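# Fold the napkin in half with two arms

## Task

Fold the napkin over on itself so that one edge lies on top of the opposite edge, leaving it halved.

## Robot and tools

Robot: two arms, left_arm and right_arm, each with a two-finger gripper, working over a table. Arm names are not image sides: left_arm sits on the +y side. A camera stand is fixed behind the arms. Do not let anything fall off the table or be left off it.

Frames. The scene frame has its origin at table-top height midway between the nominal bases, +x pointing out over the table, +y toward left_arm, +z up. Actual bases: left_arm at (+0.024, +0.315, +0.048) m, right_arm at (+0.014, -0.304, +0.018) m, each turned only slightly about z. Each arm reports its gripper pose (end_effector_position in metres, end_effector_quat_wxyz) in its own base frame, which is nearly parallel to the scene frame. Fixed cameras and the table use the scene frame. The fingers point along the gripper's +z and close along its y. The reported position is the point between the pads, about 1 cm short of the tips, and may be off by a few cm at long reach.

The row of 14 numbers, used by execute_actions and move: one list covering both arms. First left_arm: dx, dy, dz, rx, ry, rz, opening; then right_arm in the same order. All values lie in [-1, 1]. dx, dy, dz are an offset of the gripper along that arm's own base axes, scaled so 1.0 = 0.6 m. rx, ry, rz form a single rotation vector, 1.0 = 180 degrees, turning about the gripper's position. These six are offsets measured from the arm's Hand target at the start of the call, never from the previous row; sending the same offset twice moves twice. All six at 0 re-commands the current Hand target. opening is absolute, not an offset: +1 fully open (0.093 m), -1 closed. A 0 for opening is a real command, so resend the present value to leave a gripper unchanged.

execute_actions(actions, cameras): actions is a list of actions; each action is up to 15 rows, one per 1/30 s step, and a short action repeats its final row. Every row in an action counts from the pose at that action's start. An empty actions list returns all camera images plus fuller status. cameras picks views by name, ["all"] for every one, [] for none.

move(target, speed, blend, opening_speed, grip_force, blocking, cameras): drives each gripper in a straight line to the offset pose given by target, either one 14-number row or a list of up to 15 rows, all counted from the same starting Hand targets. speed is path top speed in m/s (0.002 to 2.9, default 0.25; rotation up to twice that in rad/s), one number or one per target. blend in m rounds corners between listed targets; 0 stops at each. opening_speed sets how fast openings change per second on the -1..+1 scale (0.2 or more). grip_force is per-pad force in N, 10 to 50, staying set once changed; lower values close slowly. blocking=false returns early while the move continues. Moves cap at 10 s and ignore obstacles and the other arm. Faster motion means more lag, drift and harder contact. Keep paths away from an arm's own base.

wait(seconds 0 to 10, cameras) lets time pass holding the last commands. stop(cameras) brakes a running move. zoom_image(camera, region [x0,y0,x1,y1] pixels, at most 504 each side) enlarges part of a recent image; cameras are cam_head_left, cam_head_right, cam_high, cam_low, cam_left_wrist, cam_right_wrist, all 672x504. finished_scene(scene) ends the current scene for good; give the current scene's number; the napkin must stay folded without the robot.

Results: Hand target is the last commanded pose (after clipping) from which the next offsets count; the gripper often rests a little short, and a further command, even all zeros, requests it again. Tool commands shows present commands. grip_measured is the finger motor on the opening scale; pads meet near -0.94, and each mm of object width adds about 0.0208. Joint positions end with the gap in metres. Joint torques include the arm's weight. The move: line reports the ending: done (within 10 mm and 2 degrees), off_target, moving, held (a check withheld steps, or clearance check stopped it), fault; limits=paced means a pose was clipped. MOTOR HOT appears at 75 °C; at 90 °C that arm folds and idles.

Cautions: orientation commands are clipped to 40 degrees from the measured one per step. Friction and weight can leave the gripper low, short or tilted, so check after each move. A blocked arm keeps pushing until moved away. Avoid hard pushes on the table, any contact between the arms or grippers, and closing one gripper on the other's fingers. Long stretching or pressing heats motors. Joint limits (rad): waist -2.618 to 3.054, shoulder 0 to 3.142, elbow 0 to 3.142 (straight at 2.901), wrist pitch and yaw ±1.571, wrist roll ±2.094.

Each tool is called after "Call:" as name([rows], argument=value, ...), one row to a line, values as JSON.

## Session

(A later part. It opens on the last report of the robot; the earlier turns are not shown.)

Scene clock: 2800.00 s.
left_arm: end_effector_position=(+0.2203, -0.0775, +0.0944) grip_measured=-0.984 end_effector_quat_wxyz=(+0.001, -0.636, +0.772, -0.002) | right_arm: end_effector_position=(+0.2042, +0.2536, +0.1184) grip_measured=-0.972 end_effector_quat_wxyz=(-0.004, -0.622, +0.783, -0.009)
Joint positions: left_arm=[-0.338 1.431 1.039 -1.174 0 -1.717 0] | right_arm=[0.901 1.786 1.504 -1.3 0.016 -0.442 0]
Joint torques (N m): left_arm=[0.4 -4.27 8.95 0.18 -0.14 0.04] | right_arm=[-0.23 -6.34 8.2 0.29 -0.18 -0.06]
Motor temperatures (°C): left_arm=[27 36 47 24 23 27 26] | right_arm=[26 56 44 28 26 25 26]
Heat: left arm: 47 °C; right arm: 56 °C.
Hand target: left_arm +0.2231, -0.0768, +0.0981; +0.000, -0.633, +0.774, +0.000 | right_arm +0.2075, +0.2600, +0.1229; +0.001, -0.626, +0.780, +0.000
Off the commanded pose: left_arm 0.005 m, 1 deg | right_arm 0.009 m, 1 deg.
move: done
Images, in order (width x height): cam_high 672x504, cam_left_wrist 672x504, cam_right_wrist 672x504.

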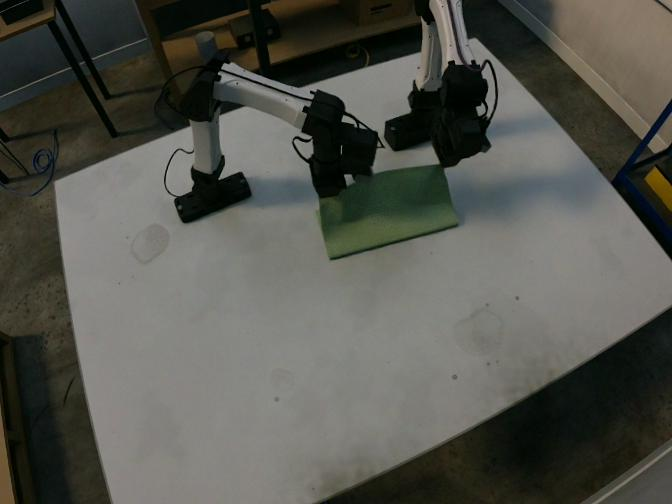

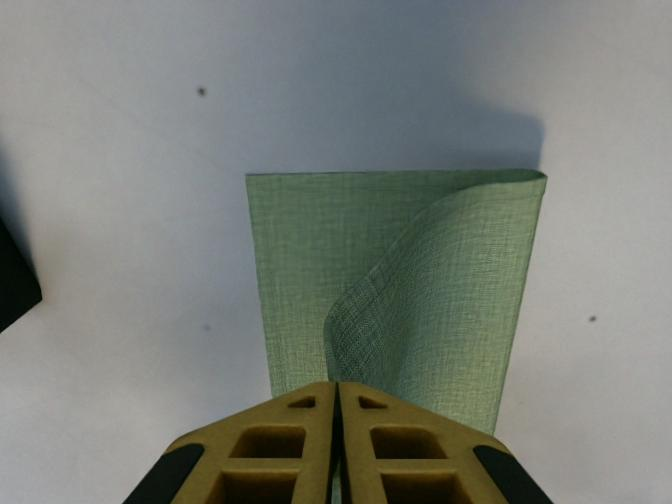

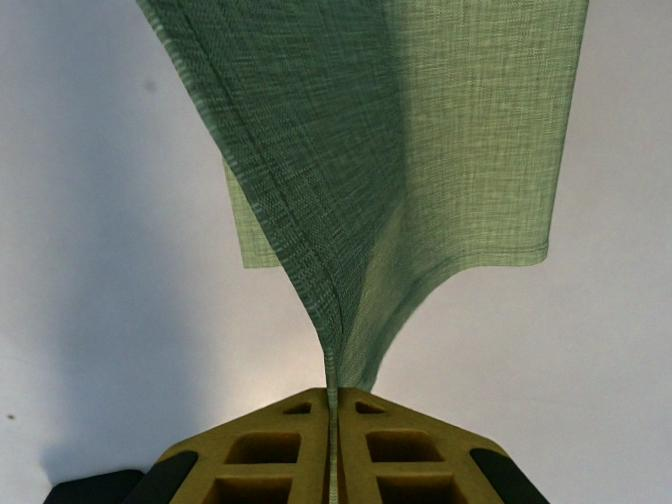

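Call:
move([
  [-0.0262,0.0278,-0.0752,0,0,0,-1,-0.0308,0.0063,-0.0557,0,0,0,-1],
  [-0.0458,0.0317,-0.1252,0,0,0,-1,-0.0505,0.0098,-0.1057,0,0,0,-1],
  [-0.0622,0.0348,-0.1668,0,0,0,-1,-0.067,0.0127,-0.1473,0,0,0,-1],
], speed=0.08, blend=[0.01,0.01,0], cameras=["cam_left_wrist","cam_right_wrist","cam_high","cam_low"])

Call:
zoom_image(camera="cam_high", region=[300, 140, 480, 280])

Call:
zoom_image(camera="cam_low", region=[210, 250, 310, 325])

Scene clock: 2855.53 s.
left_arm: end_effector_position=(+0.1873, -0.0563, +0.0011) grip_measured=-0.984 end_effector_quat_wxyz=(+0.000, -0.636, +0.771, +0.000) | right_arm: end_effector_position=(+0.1717, +0.2666, +0.0411) grip_measured=-0.972 end_effector_quat_wxyz=(+0.008, -0.629, +0.777, -0.006)
Joint positions: left_arm=[-0.293 1.419 0.633 -0.785 0 -1.672 0] | right_arm=[1.007 1.791 1.197 -0.964 0.016 -0.353 0]
Joint torques (N m): left_arm=[-0.08 -4.19 4.96 0.56 -0.15 0] | right_arm=[0.51 -6.16 4.21 0.56 -0.16 0.2]
Heat: left arm: 50 °C; right arm: 53 °C.
Hand target: left_arm +0.1857, -0.0559, -0.0020; +0.000, -0.633, +0.774, +0.000 | right_arm +0.1673, +0.2677, +0.0345; +0.001, -0.626, +0.780, +0.000
Off the commanded pose: left_arm 0.003 m, 0 deg | right_arm 0.008 m, 1 deg.
move: done
Images, in order (width x height): cam_high 672x504, cam_low 672x504, cam_left_wrist 672x504, cam_right_wrist 672x504.

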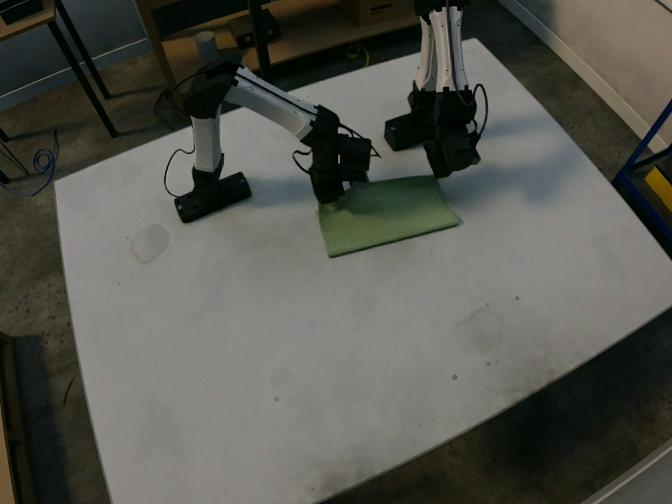

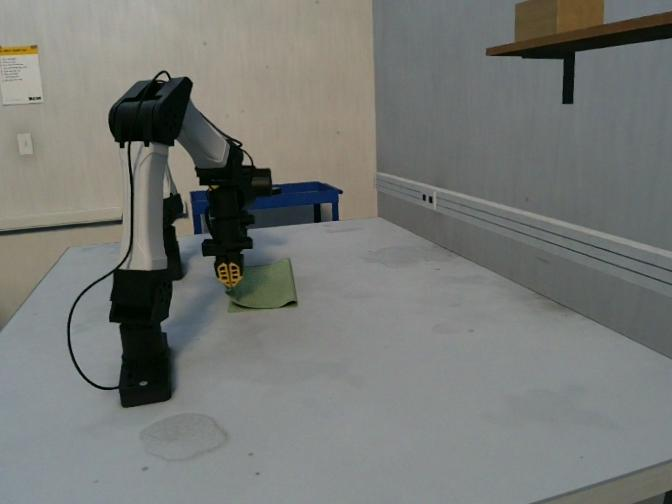

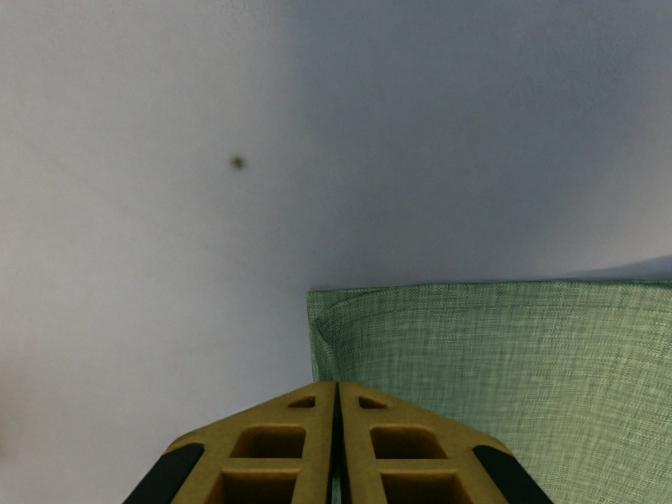

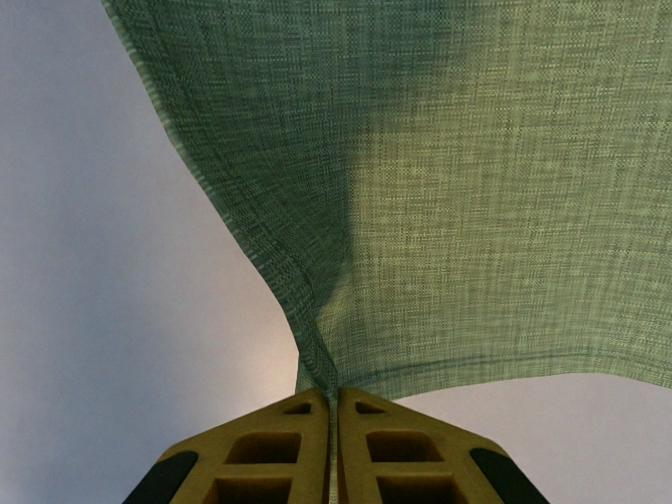

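Scaled by 2.800 from the camera's 672x504 image, which has a finer 960x720 frame.

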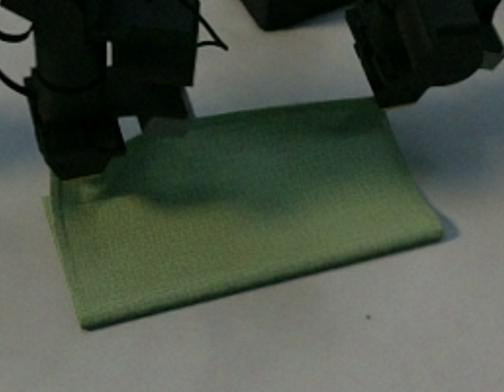

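Scaled by 5.040 from the camera's 672x504 image, which has a finer 960x720 frame.

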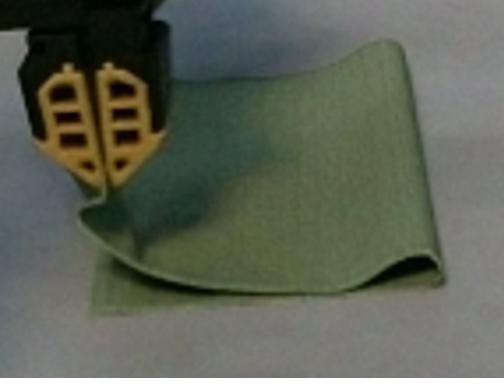

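Call:
move(target=[-0.0045,0.0027,-0.0567,0,0,0,-1,0.0048,-0.011,-0.0633,0,0,0,-1], speed=0.06, cameras=["cam_left_wrist","cam_right_wrist","cam_low"])

Call:
zoom_image(camera="cam_low", region=[210, 280, 260, 320])

Scene clock: 2897.47 s.
left_arm: end_effector_position=(+0.1857, -0.0559, -0.0317) grip_measured=-0.984 end_effector_quat_wxyz=(+0.002, -0.636, +0.771, -0.003) | right_arm: end_effector_position=(+0.1723, +0.2627, +0.0033) grip_measured=-0.972 end_effector_quat_wxyz=(+0.009, -0.626, +0.780, -0.006)
Joint positions: left_arm=[-0.293 1.504 0.544 -0.604 0 -1.672 0] | right_arm=[0.999 1.841 1.094 -0.811 0.016 -0.353 0]
Joint torques (N m): left_arm=[0.23 -3.69 4.4 0.58 -0.14 0.04] | right_arm=[-0.36 -6.2 3.88 0.56 -0.18 0.02]
Heat: left arm: 44 °C; right arm: 53 °C.
Hand target: left_arm +0.1830, -0.0542, -0.0361; +0.000, -0.633, +0.774, +0.000 | right_arm +0.1702, +0.2611, -0.0034; +0.001, -0.626, +0.780, +0.000
Off the commanded pose: left_arm 0.005 m, 1 deg | right_arm 0.007 m, 1 deg.
move: done
Images, in order (width x height): cam_low 672x504, cam_left_wrist 672x504, cam_right_wrist 672x504.

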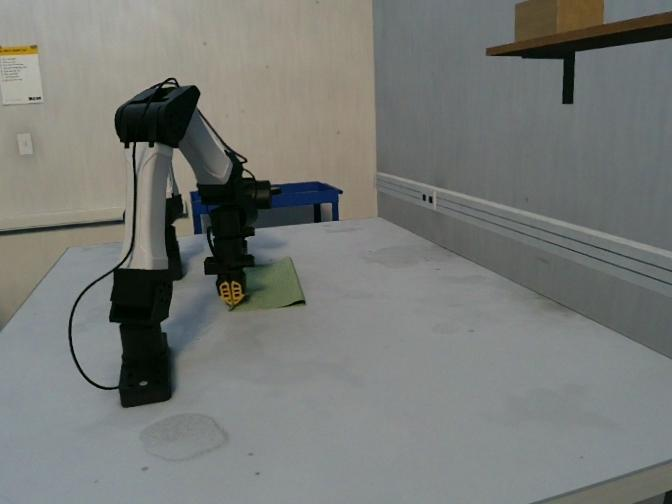

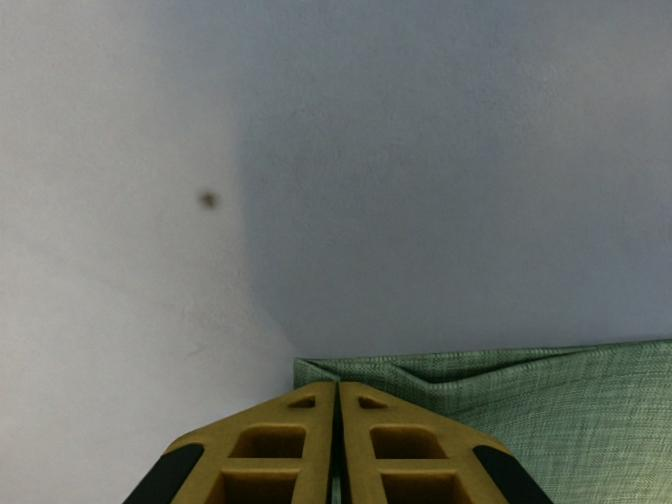

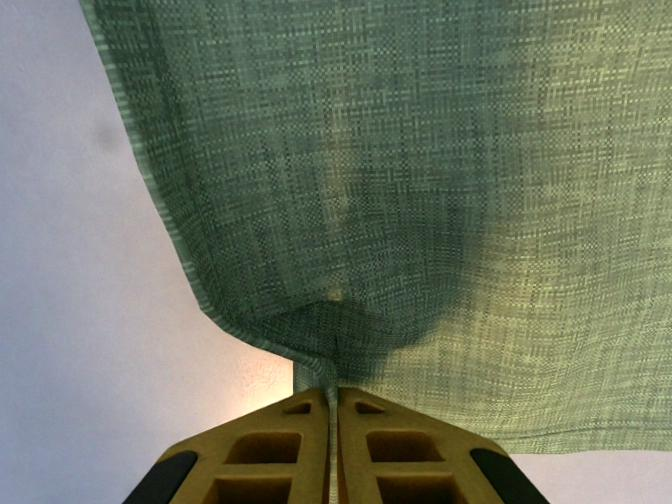

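Scaled by 10.080 from the camera's 672x504 image, which has a finer 960x720 frame.

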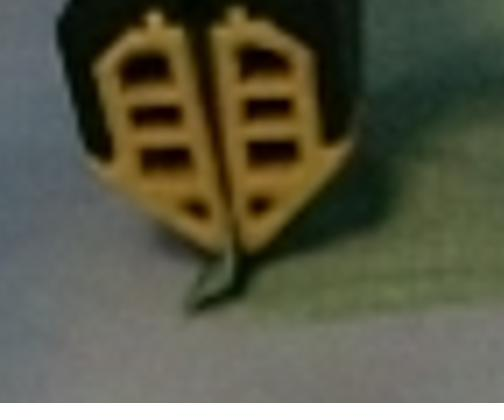

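Call:
move([
  [0,0,0,0,0,0,-1,0.002,0,0.04,0,0,0,-1],
  [0,0,0,0,0,0,-1,0.0287,-0.0125,0.04,0,0,0,-1],
  [0.003,0,0,0,0,0,-1,0.0267,-0.0115,-0.003,0,0,0,-1],
], speed=0.06, blend=[0.008,0.008,0], cameras=["cam_left_wrist","cam_right_wrist","cam_low","cam_high"])

Call:
zoom_image(camera="cam_low", region=[210, 280, 260, 320])

Call:
zoom_image(camera="cam_high", region=[300, 140, 480, 280])

Scene clock: 2949.33 s.
left_arm: end_effector_position=(+0.1855, -0.0558, -0.0329) grip_measured=-0.984 end_effector_quat_wxyz=(+0.001, -0.636, +0.772, -0.002) | right_arm: end_effector_position=(+0.1896, +0.2556, +0.0019) grip_measured=-0.972 end_effector_quat_wxyz=(+0.009, -0.621, +0.783, -0.006)
Joint positions: left_arm=[-0.293 1.511 0.544 -0.6 0 -1.67 0] | right_arm=[0.941 1.856 1.109 -0.809 0.016 -0.4 0]
Joint torques (N m): left_arm=[0.4 -3.66 4.89 0.57 -0.14 0.05] | right_arm=[-0.08 -6.32 3.64 0.56 -0.17 -0.06]
Motor temperatures (°C): left_arm=[27 34 41 24 23 27 27] | right_arm=[26 54 42 28 26 25 26]
Heat: left arm: 41 °C; right arm: 54 °C.
Hand target: left_arm +0.1849, -0.0543, -0.0360; +0.000, -0.633, +0.774, +0.000 | right_arm +0.1862, +0.2542, -0.0053; +0.001, -0.626, +0.780, +0.000
Off the commanded pose: left_arm 0.004 m, 0 deg | right_arm 0.008 m, 1 deg.
move: done
Images, in order (width x height): cam_high 672x504, cam_low 672x504, cam_left_wrist 672x504, cam_right_wrist 672x504.

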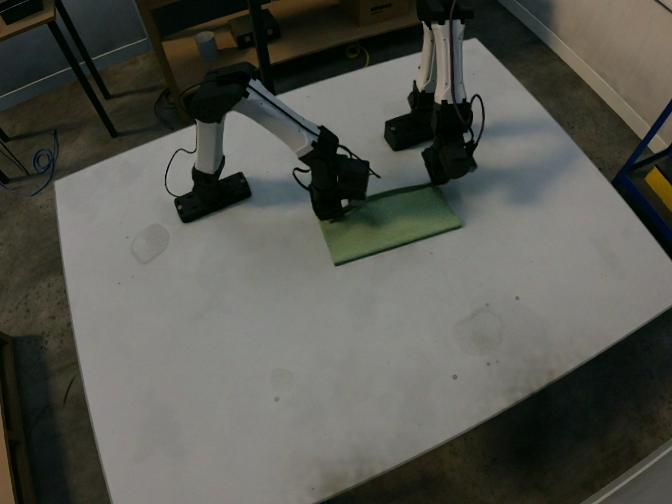

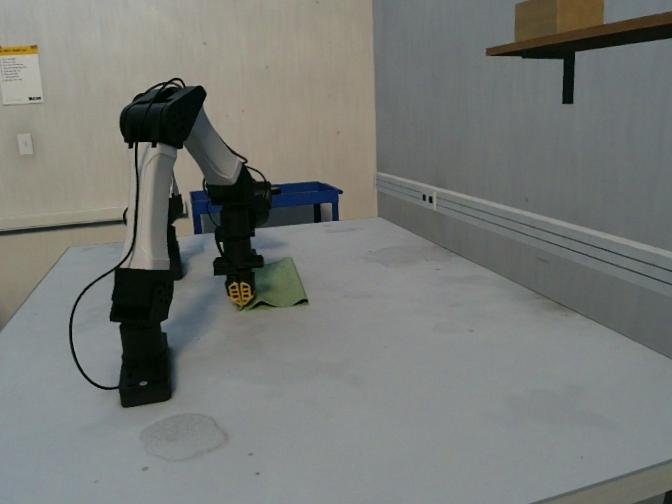

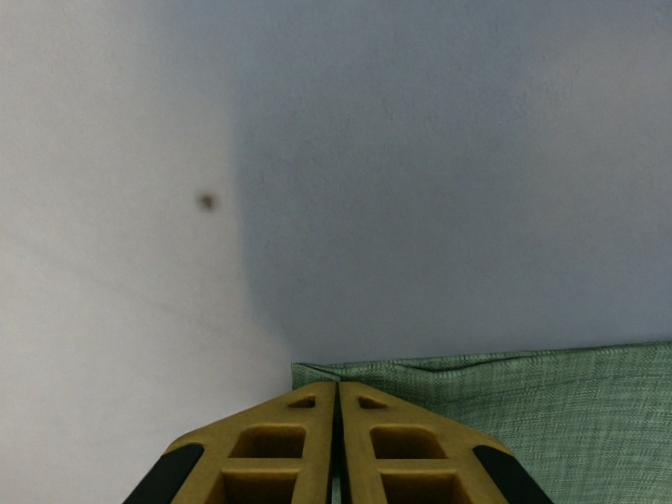

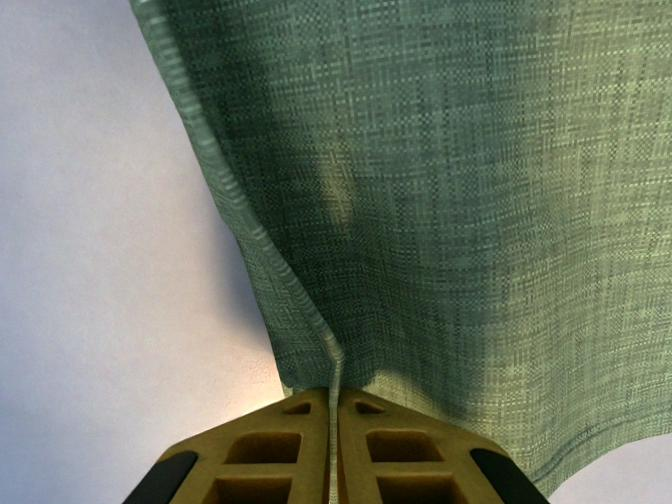

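Scaled by 10.080 from the camera's 672x504 image, which has a finer 960x720 frame.

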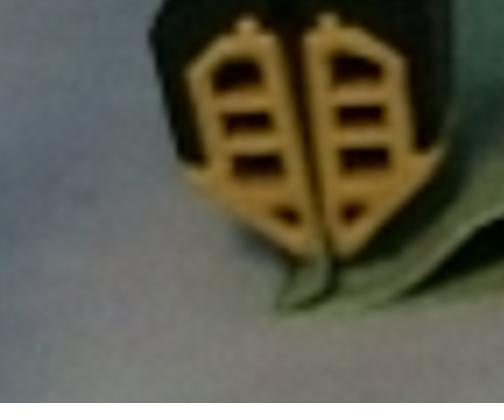

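Scaled by 2.800 from the camera's 672x504 image, which has a finer 960x720 frame.

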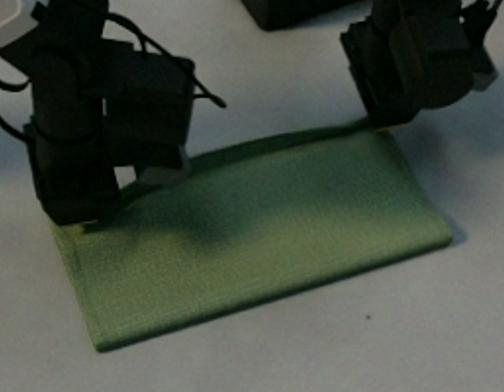

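Call:
zoom_image(camera="cam_right_wrist", region=[120, 180, 420, 405])

Call:
zoom_image(camera="cam_low", region=[225, 295, 315, 318])

Scaled by 1.680 from the camera's 672x504 image, which has a finer 960x720 frame.

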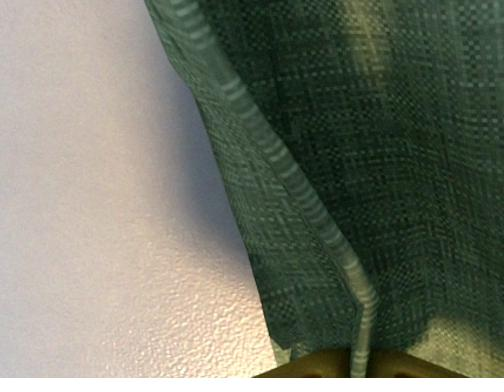

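Scaled by 5.600 from the camera's 672x504 image, which has a finer 960x720 frame.

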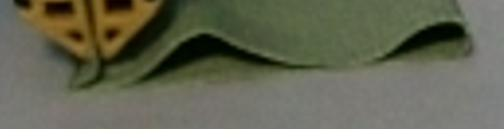

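Call:
move([
  [0,0,0.003,0,0,0,-0.7,0,0,0.003,0,0,0,-0.7],
  [0,0,0.1,0,0,0,-0.7,0,0,0.12,0,0,0,-0.7],
], speed=[0.05,0.08], opening_speed=0.4, cameras=["cam_left_wrist","cam_right_wrist","cam_low","cam_high"])

Call:
zoom_image(camera="cam_low", region=[210, 270, 320, 325])

Call:
zoom_image(camera="cam_high", region=[300, 140, 480, 280])

Scene clock: 3011.30 s.
left_arm: end_effector_position=(+0.1795, -0.0540, +0.0164) grip_measured=-0.703 end_effector_quat_wxyz=(-0.005, -0.636, +0.772, +0.008) | right_arm: end_effector_position=(+0.1809, +0.2437, +0.0474) grip_measured=-0.702 end_effector_quat_wxyz=(-0.028, -0.622, +0.783, -0.016)
Joint positions: left_arm=[-0.293 1.368 0.662 -0.884 0 -1.67 0.011] | right_arm=[0.941 1.8 1.232 -1.066 0.016 -0.401 0.012]
Joint torques (N m): left_arm=[0.38 -5.08 8.27 0.17 -0.16 0.05] | right_arm=[-0.09 -10.35 7.8 0.14 -0.17 -0.05]
Motor temperatures (°C): left_arm=[27 33 41 24 23 27 27] | right_arm=[26 55 42 28 26 25 26]
Heat: left arm: 41 °C; right arm: 55 °C.
Hand target: left_arm +0.1848, -0.0543, +0.0239; +0.000, -0.633, +0.774, +0.000 | right_arm +0.1862, +0.2543, +0.0668; +0.001, -0.626, +0.780, +0.000
Off the commanded pose: left_arm 0.009 m, 1 deg | right_arm 0.023 m, 4 deg.
move: off_target (right_arm)
Images, in order (width x height): cam_high 672x504, cam_low 672x504, cam_left_wrist 672x504, cam_right_wrist 672x504.

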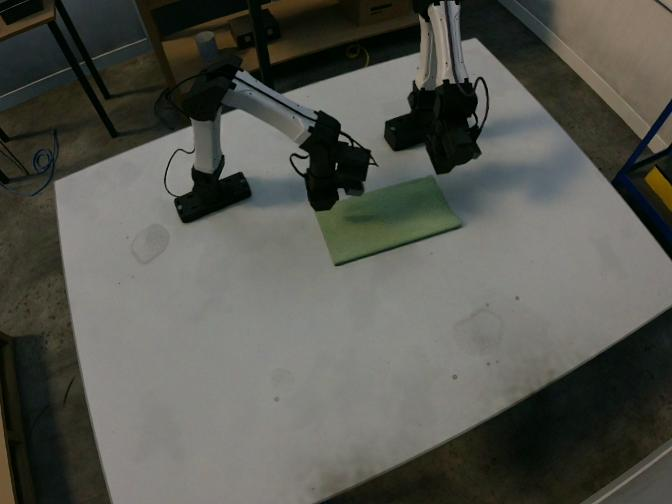

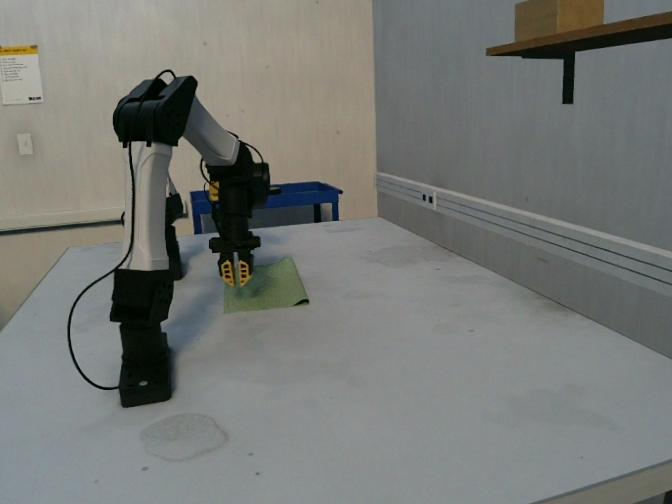

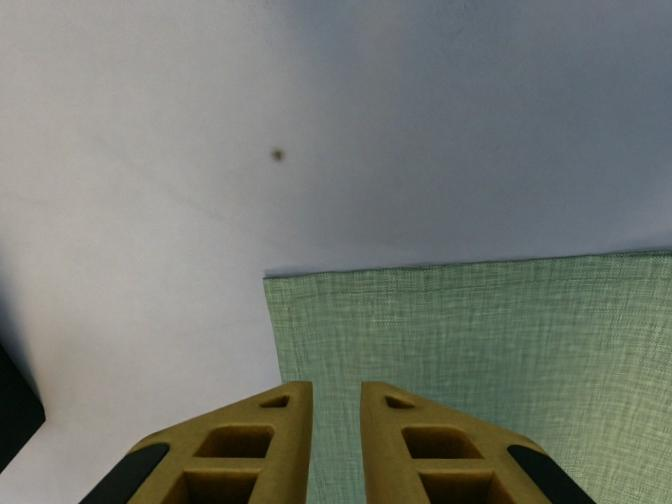

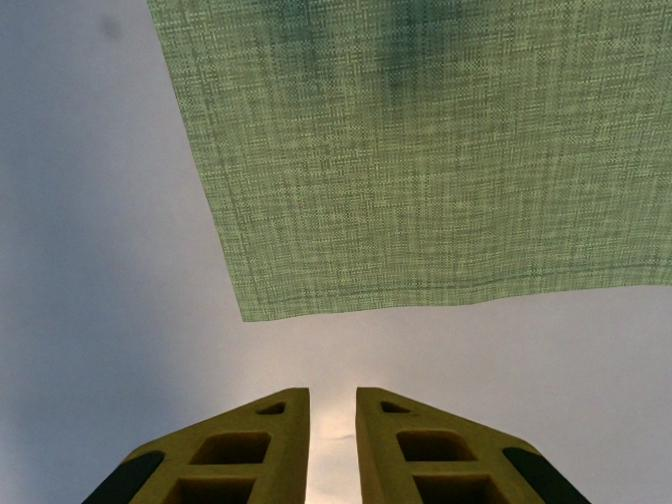

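Scaled by 4.582 from the camera's 672x504 image, which has a finer 960x720 frame.

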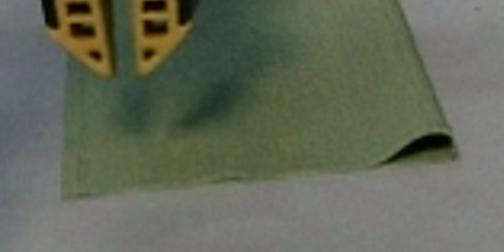

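Scaled by 2.800 from the camera's 672x504 image, which has a finer 960x720 frame.

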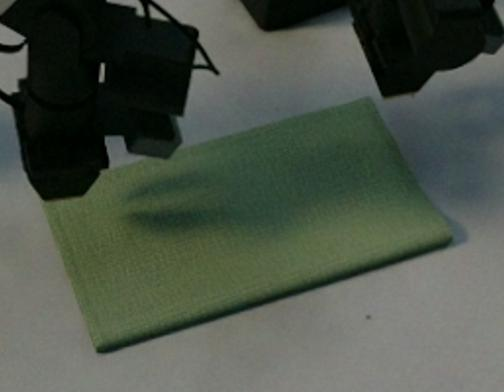

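Call:
zoom_image(camera="cam_low", region=[218, 298, 268, 318])

Call:
zoom_image(camera="cam_right_wrist", region=[200, 230, 536, 360])

Call:
zoom_image(camera="cam_left_wrist", region=[240, 230, 480, 380])

Scaled by 10.080 from the camera's 672x504 image, which has a finer 960x720 frame.

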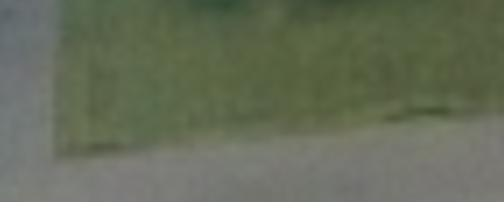

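Scaled by 1.500 from the camera's 672x504 image, which has a finer 960x720 frame.

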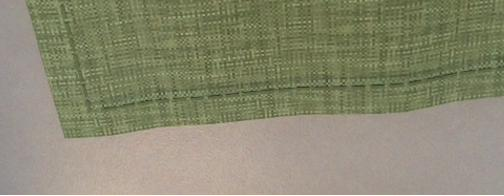

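Scaled by 2.100 from the camera's 672x504 image, which has a finer 960x720 frame.

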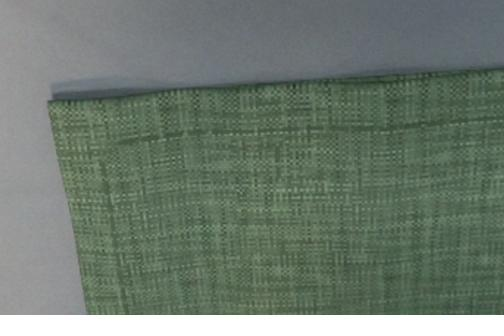

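Call:
zoom_image(camera="cam_right_wrist", region=[230, 280, 350, 340])

Call:
zoom_image(camera="cam_right_wrist", region=[350, 270, 490, 330])

Call:
zoom_image(camera="cam_left_wrist", region=[255, 260, 355, 400])

Scaled by 4.200 from the camera's 672x504 image, which has a finer 960x720 frame.

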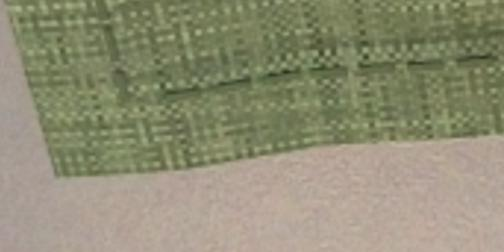

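Scaled by 3.600 from the camera's 672x504 image, which has a finer 960x720 frame.

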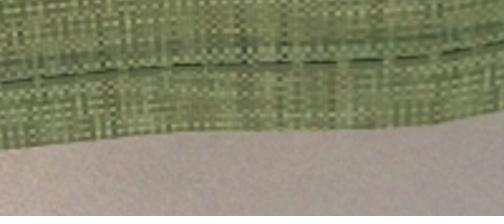

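Scaled by 3.600 from the camera's 672x504 image, which has a finer 960x720 frame.

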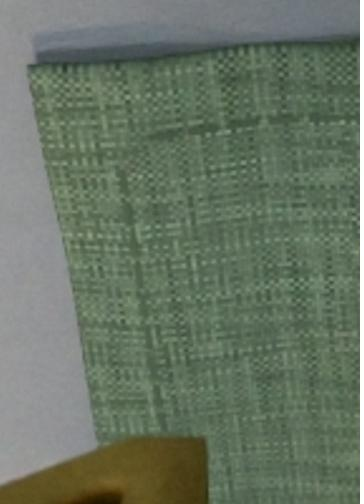

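Call:
move([
  [0,0,0.03,0,0,0,-0.7,-0.02,-0.005,0.06,0,0,-0.24,-0.45],
  [0,0,0.03,0,0,0,-0.7,-0.04,-0.008,0.01,0,0,-0.476,-0.45],
], speed=0.35, blend=[0.03,0], cameras=["cam_right_wrist","cam_low"])

Scene clock: 3090.43 s.
left_arm: end_effector_position=(+0.1791, -0.0539, +0.0334) grip_measured=-0.703 end_effector_quat_wxyz=(-0.006, -0.636, +0.772, +0.010) | right_arm: end_effector_position=(+0.1646, +0.2470, +0.0636) grip_measured=-0.452 end_effector_quat_wxyz=(-0.007, +0.068, +0.997, -0.021)
Joint positions: left_arm=[-0.293 1.337 0.713 -0.97 0 -1.67 0.011] | right_arm=[0.988 1.74 1.227 -1.101 0.009 1.124 0.024]
Joint torques (N m): left_arm=[0.38 -5.11 8.65 0.17 -0.14 0.04] | right_arm=[0.59 -10.28 4.15 0.32 -0.04 0.19]
Motor temperatures (°C): left_arm=[27 34 44 23 23 27 26] | right_arm=[26 67 49 27 26 25 26]
Heat: left arm: 44 °C; right arm: 67 °C.
Hand target: left_arm +0.1848, -0.0543, +0.0420; +0.000, -0.633, +0.774, +0.000 | right_arm +0.1622, +0.2494, +0.0727; +0.001, +0.071, +0.997, -0.001
Off the commanded pose: left_arm 0.010 m, 1 deg | right_arm 0.010 m, 3 deg.
move: off_target (right_arm)
Images, in order (width x height): cam_low 672x504, cam_right_wrist 672x504.

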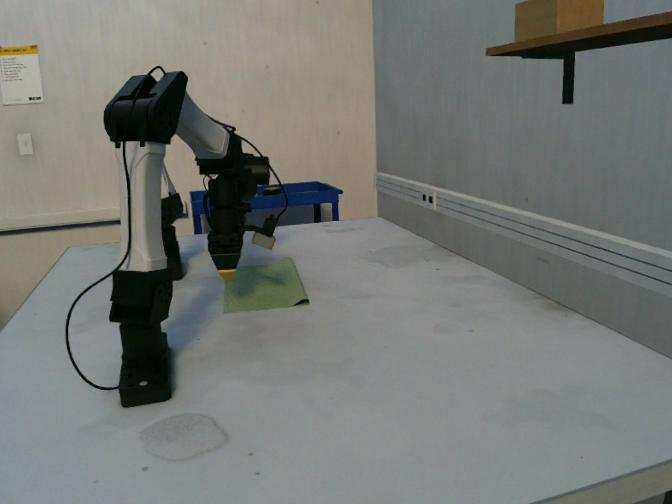

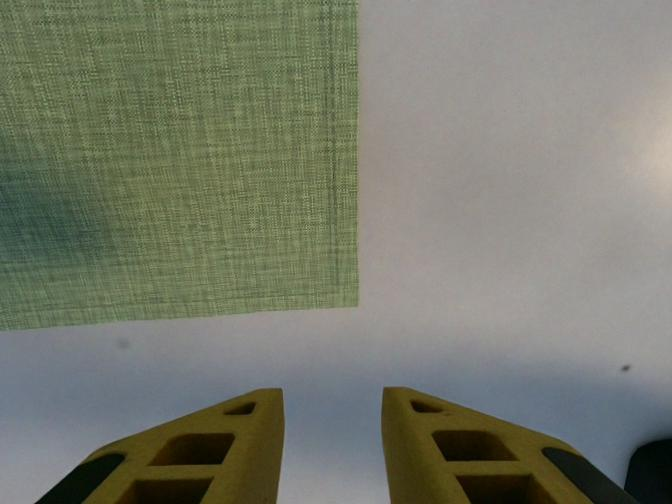

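Call:
move([
  [0,0,0,0,0,0,-0.7,0.0138,-0.0007,-0.1,0,0,0,-0.58],
  [0,0,0,0,0,0,-0.7,0.0138,-0.0007,-0.152,0,0,0,-0.58],
], speed=[0.15,0.08], blend=[0.01,0], cameras=["cam_right_wrist","cam_low"])

Scene clock: 3100.93 s.
left_arm: end_effector_position=(+0.1791, -0.0539, +0.0334) grip_measured=-0.703 end_effector_quat_wxyz=(-0.006, -0.636, +0.772, +0.010) | right_arm: end_effector_position=(+0.1679, +0.2464, -0.0043) grip_measured=-0.579 end_effector_quat_wxyz=(+0.000, +0.073, +0.997, -0.008)
Joint positions: left_arm=[-0.293 1.337 0.713 -0.97 0 -1.67 0.011] | right_arm=[0.978 1.823 1.037 -0.798 0.009 1.124 0.017]
Joint torques (N m): left_arm=[0.4 -5.09 8.64 0.16 -0.14 0.06] | right_arm=[-0.34 -4.63 2.67 1.05 -0.03 -0.02]
Motor temperatures (°C): left_arm=[27 34 44 23 23 27 26] | right_arm=[26 66 47 27 26 25 26]
Heat: left arm: 44 °C; right arm: 66 °C.
Hand target: left_arm +0.1848, -0.0543, +0.0420; +0.000, -0.633, +0.774, +0.000 | right_arm +0.1704, +0.2490, -0.0184; +0.001, +0.071, +0.997, -0.001
Off the commanded pose: left_arm 0.010 m, 1 deg | right_arm 0.015 m, 1 deg.
move: off_target (right_arm)
Images, in order (width x height): cam_low 672x504, cam_right_wrist 672x504.

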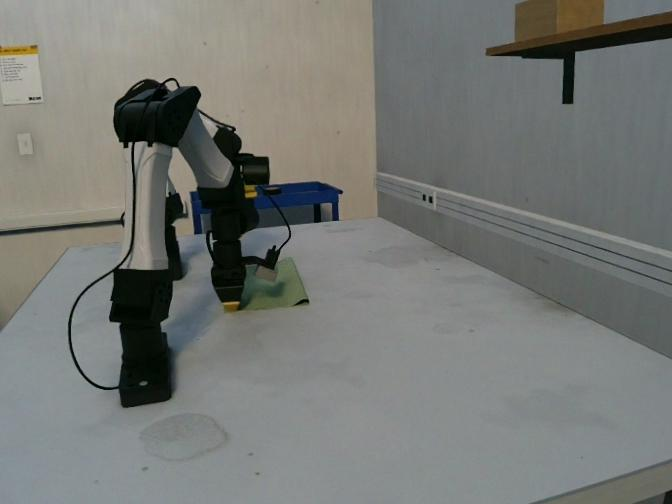

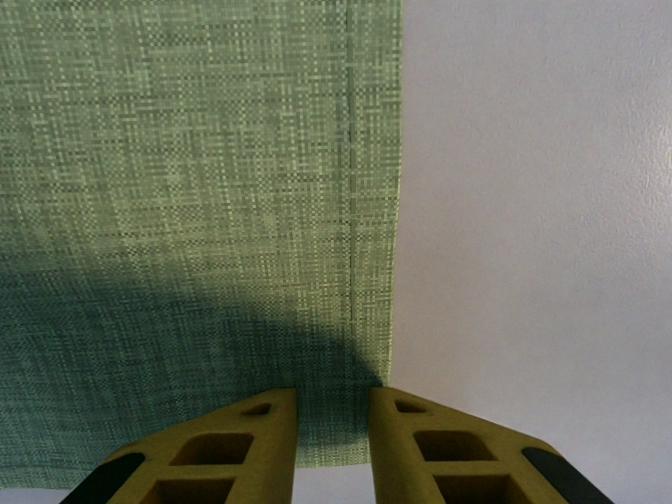

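Call:
move([
  [0,0,0,0,0,0,-0.7,0,0,0.06,0,0,0,-0.58],
  [0,0,0,0,0,0,-0.7,-0.002,-0.0155,0.06,0,0,0,-0.58],
  [0,0,0,0,0,0,-0.7,-0.002,-0.0155,-0.006,0,0,0,-0.58],
], speed=[0.1,0.08,0.08], blend=[0.01,0.008,0], cameras=["cam_right_wrist"])

Scene clock: 3109.37 s.
left_arm: end_effector_position=(+0.1791, -0.0539, +0.0334) grip_measured=-0.703 end_effector_quat_wxyz=(-0.006, -0.636, +0.772, +0.010) | right_arm: end_effector_position=(+0.1676, +0.2381, -0.0048) grip_measured=-0.579 end_effector_quat_wxyz=(+0.000, +0.075, +0.997, -0.009)
Joint positions: left_arm=[-0.293 1.337 0.713 -0.97 0 -1.67 0.011] | right_arm=[0.963 1.803 1.008 -0.793 0.009 1.112 0.017]
Joint torques (N m): left_arm=[0.39 -5.05 8.64 0.16 -0.15 0.06] | right_arm=[-0.32 -4.42 1.54 1.21 -0.03 -0.05]
Motor temperatures (°C): left_arm=[27 34 45 23 23 27 26] | right_arm=[26 63 46 27 26 25 26]
Heat: left arm: 45 °C; right arm: 63 °C.
Hand target: left_arm +0.1848, -0.0543, +0.0420; +0.000, -0.633, +0.774, +0.000 | right_arm +0.1692, +0.2397, -0.0220; +0.001, +0.071, +0.997, -0.001
Off the commanded pose: left_arm 0.010 m, 1 deg | right_arm 0.017 m, 1 deg.
move: off_target (right_arm); blend cut to 0.0047 m at target 1, 0.0047 m at target 2
Images, in order (width x height): cam_right_wrist 672x504.

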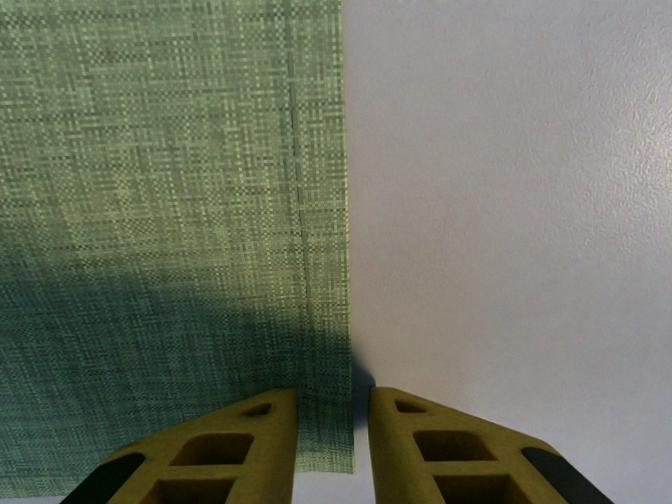

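Call:
move([
  [0,0,0,0,0,0,-0.7,0,0,0,0,0,0,-1],
  [0,0,0,0,0,0,-0.7,0.005,0.01,0.12,0,0,0,-1],
], speed=[0.1,0.1], opening_speed=0.8, cameras=["cam_right_wrist","cam_low"])

Call:
zoom_image(camera="cam_low", region=[210, 265, 320, 325])

Scene clock: 3116.57 s.
left_arm: end_effector_position=(+0.1791, -0.0539, +0.0334) grip_measured=-0.703 end_effector_quat_wxyz=(-0.006, -0.636, +0.772, +0.010) | right_arm: end_effector_position=(+0.1653, +0.2374, +0.0333) grip_measured=-0.972 end_effector_quat_wxyz=(-0.014, +0.074, +0.997, -0.024)
Joint positions: left_arm=[-0.293 1.337 0.713 -0.97 0 -1.67 0.011] | right_arm=[0.963 1.762 1.125 -0.99 0 1.112 0]
Joint torques (N m): left_arm=[0.38 -5.11 8.65 0.17 -0.15 0.05] | right_arm=[-0.08 -9.42 7.42 0.09 0.05 -0.01]
Motor temperatures (°C): left_arm=[27 34 45 23 23 27 26] | right_arm=[26 60 45 28 26 25 26]
Heat: left arm: 45 °C; right arm: 60 °C.
Hand target: left_arm +0.1848, -0.0543, +0.0420; +0.000, -0.633, +0.774, +0.000 | right_arm +0.1723, +0.2457, +0.0499; +0.001, +0.071, +0.997, -0.001
Off the commanded pose: left_arm 0.010 m, 1 deg | right_arm 0.020 m, 3 deg.
move: off_target (right_arm)
Images, in order (width x height): cam_low 672x504, cam_right_wrist 672x504.

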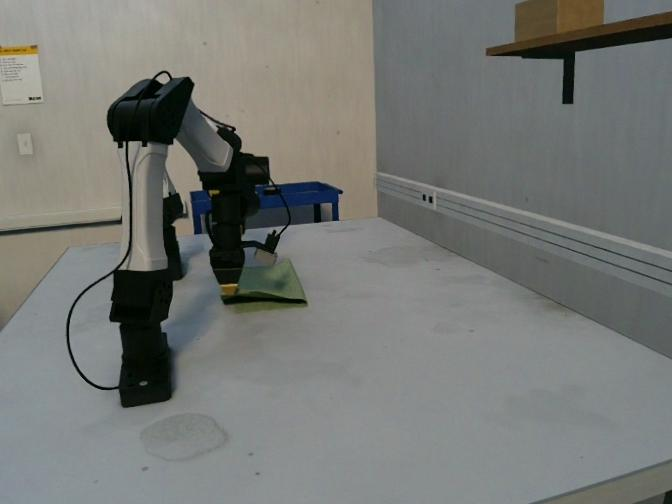

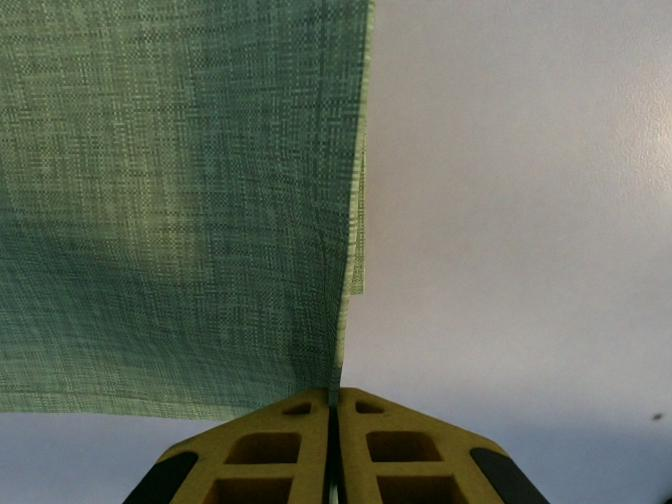

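Scaled by 4.582 from the camera's 672x504 image, which has a finer 960x720 frame.

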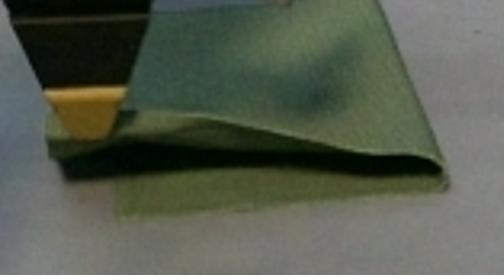

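Call:
move([
  [-0.015,0.006,0.06,0,0,-0.24,-0.58,0,0,0,0,0,0,-1],
  [-0.0295,0.0127,-0.015,0,0,-0.478,-0.58,0,0,0,0,0,0,-1],
], speed=0.4, blend=[0.02,0], cameras=["cam_left_wrist","cam_high"])

Scene clock: 3154.10 s.
left_arm: end_effector_position=(+0.1678, -0.0483, +0.0368) grip_measured=-0.583 end_effector_quat_wxyz=(+0.000, +0.062, +0.998, +0.000) | right_arm: end_effector_position=(+0.1652, +0.2373, +0.0333) grip_measured=-0.972 end_effector_quat_wxyz=(-0.014, +0.074, +0.997, -0.024)
Joint positions: left_arm=[-0.281 1.252 0.668 -0.988 -0.001 -0.157 0.017] | right_arm=[0.963 1.762 1.125 -0.991 0 1.112 0]
Joint torques (N m): left_arm=[0.51 -3.17 5.37 0.7 -0.08 0.03] | right_arm=[-0.06 -9.48 7.43 0.09 0.05 -0.01]
Motor temperatures (°C): left_arm=[27 33 46 23 23 27 26] | right_arm=[26 64 47 27 26 25 26]
Heat: left arm: 46 °C; right arm: 64 °C.
Hand target: left_arm +0.1671, -0.0466, +0.0329; +0.000, +0.065, +0.998, +0.000 | right_arm +0.1723, +0.2457, +0.0499; +0.001, +0.071, +0.997, -0.001
Off the commanded pose: left_arm 0.004 m, 0 deg | right_arm 0.020 m, 3 deg.
move: off_target (right_arm)
Images, in order (width x height): cam_high 672x504, cam_left_wrist 672x504.

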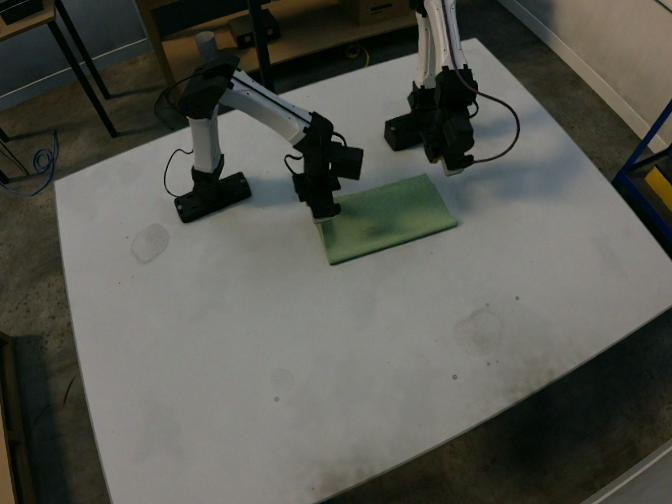

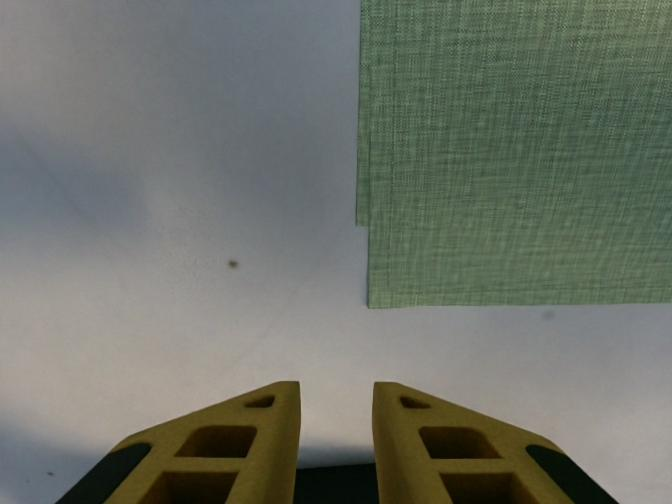

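Call:
move([
  [-0.0025,-0.0337,-0.02,0,0,0,-0.58,0,0,0,0,0,0,-1],
  [-0.0025,-0.0337,-0.1465,0,0,0,-0.58,0,0,0,0,0,0,-1],
], speed=[0.12,0.08], blend=[0.008,0], cameras=["cam_left_wrist"])

Scene clock: 3167.17 s.
left_arm: end_effector_position=(+0.1594, -0.0629, -0.0384) grip_measured=-0.583 end_effector_quat_wxyz=(-0.017, +0.069, +0.997, +0.005) | right_arm: end_effector_position=(+0.1652, +0.2373, +0.0333) grip_measured=-0.972 end_effector_quat_wxyz=(-0.014, +0.074, +0.997, -0.024)
Joint positions: left_arm=[-0.376 1.479 0.486 -0.612 0 -0.238 0.017] | right_arm=[0.963 1.762 1.125 -0.991 0 1.112 0]
Joint torques (N m): left_arm=[-0.62 -0.43 2.43 1.72 -0.07 -0.2] | right_arm=[-0.05 -9.47 7.43 0.1 0.04 0]
Motor temperatures (°C): left_arm=[27 33 45 24 23 27 26] | right_arm=[26 64 48 27 26 25 26]
Heat: left arm: 45 °C; right arm: 64 °C.
Hand target: left_arm +0.1657, -0.0668, -0.0549; +0.000, +0.065, +0.998, +0.000 | right_arm +0.1723, +0.2457, +0.0499; +0.001, +0.071, +0.997, -0.001
Off the commanded pose: left_arm 0.018 m, 2 deg | right_arm 0.020 m, 3 deg.
move: off_target (left_arm, right_arm)
Images, in order (width x height): cam_left_wrist 672x504.

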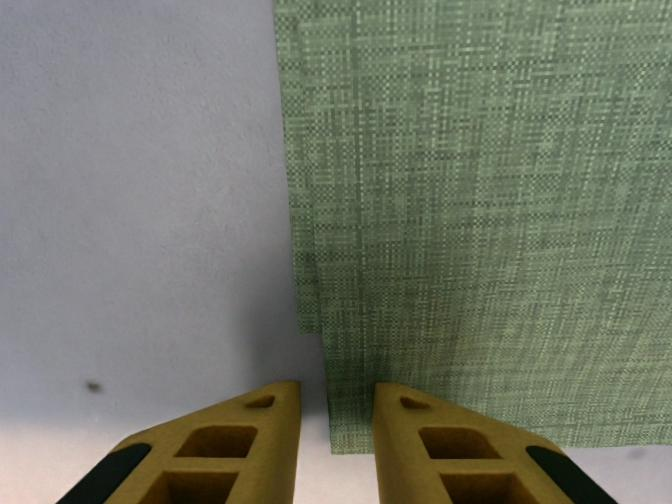

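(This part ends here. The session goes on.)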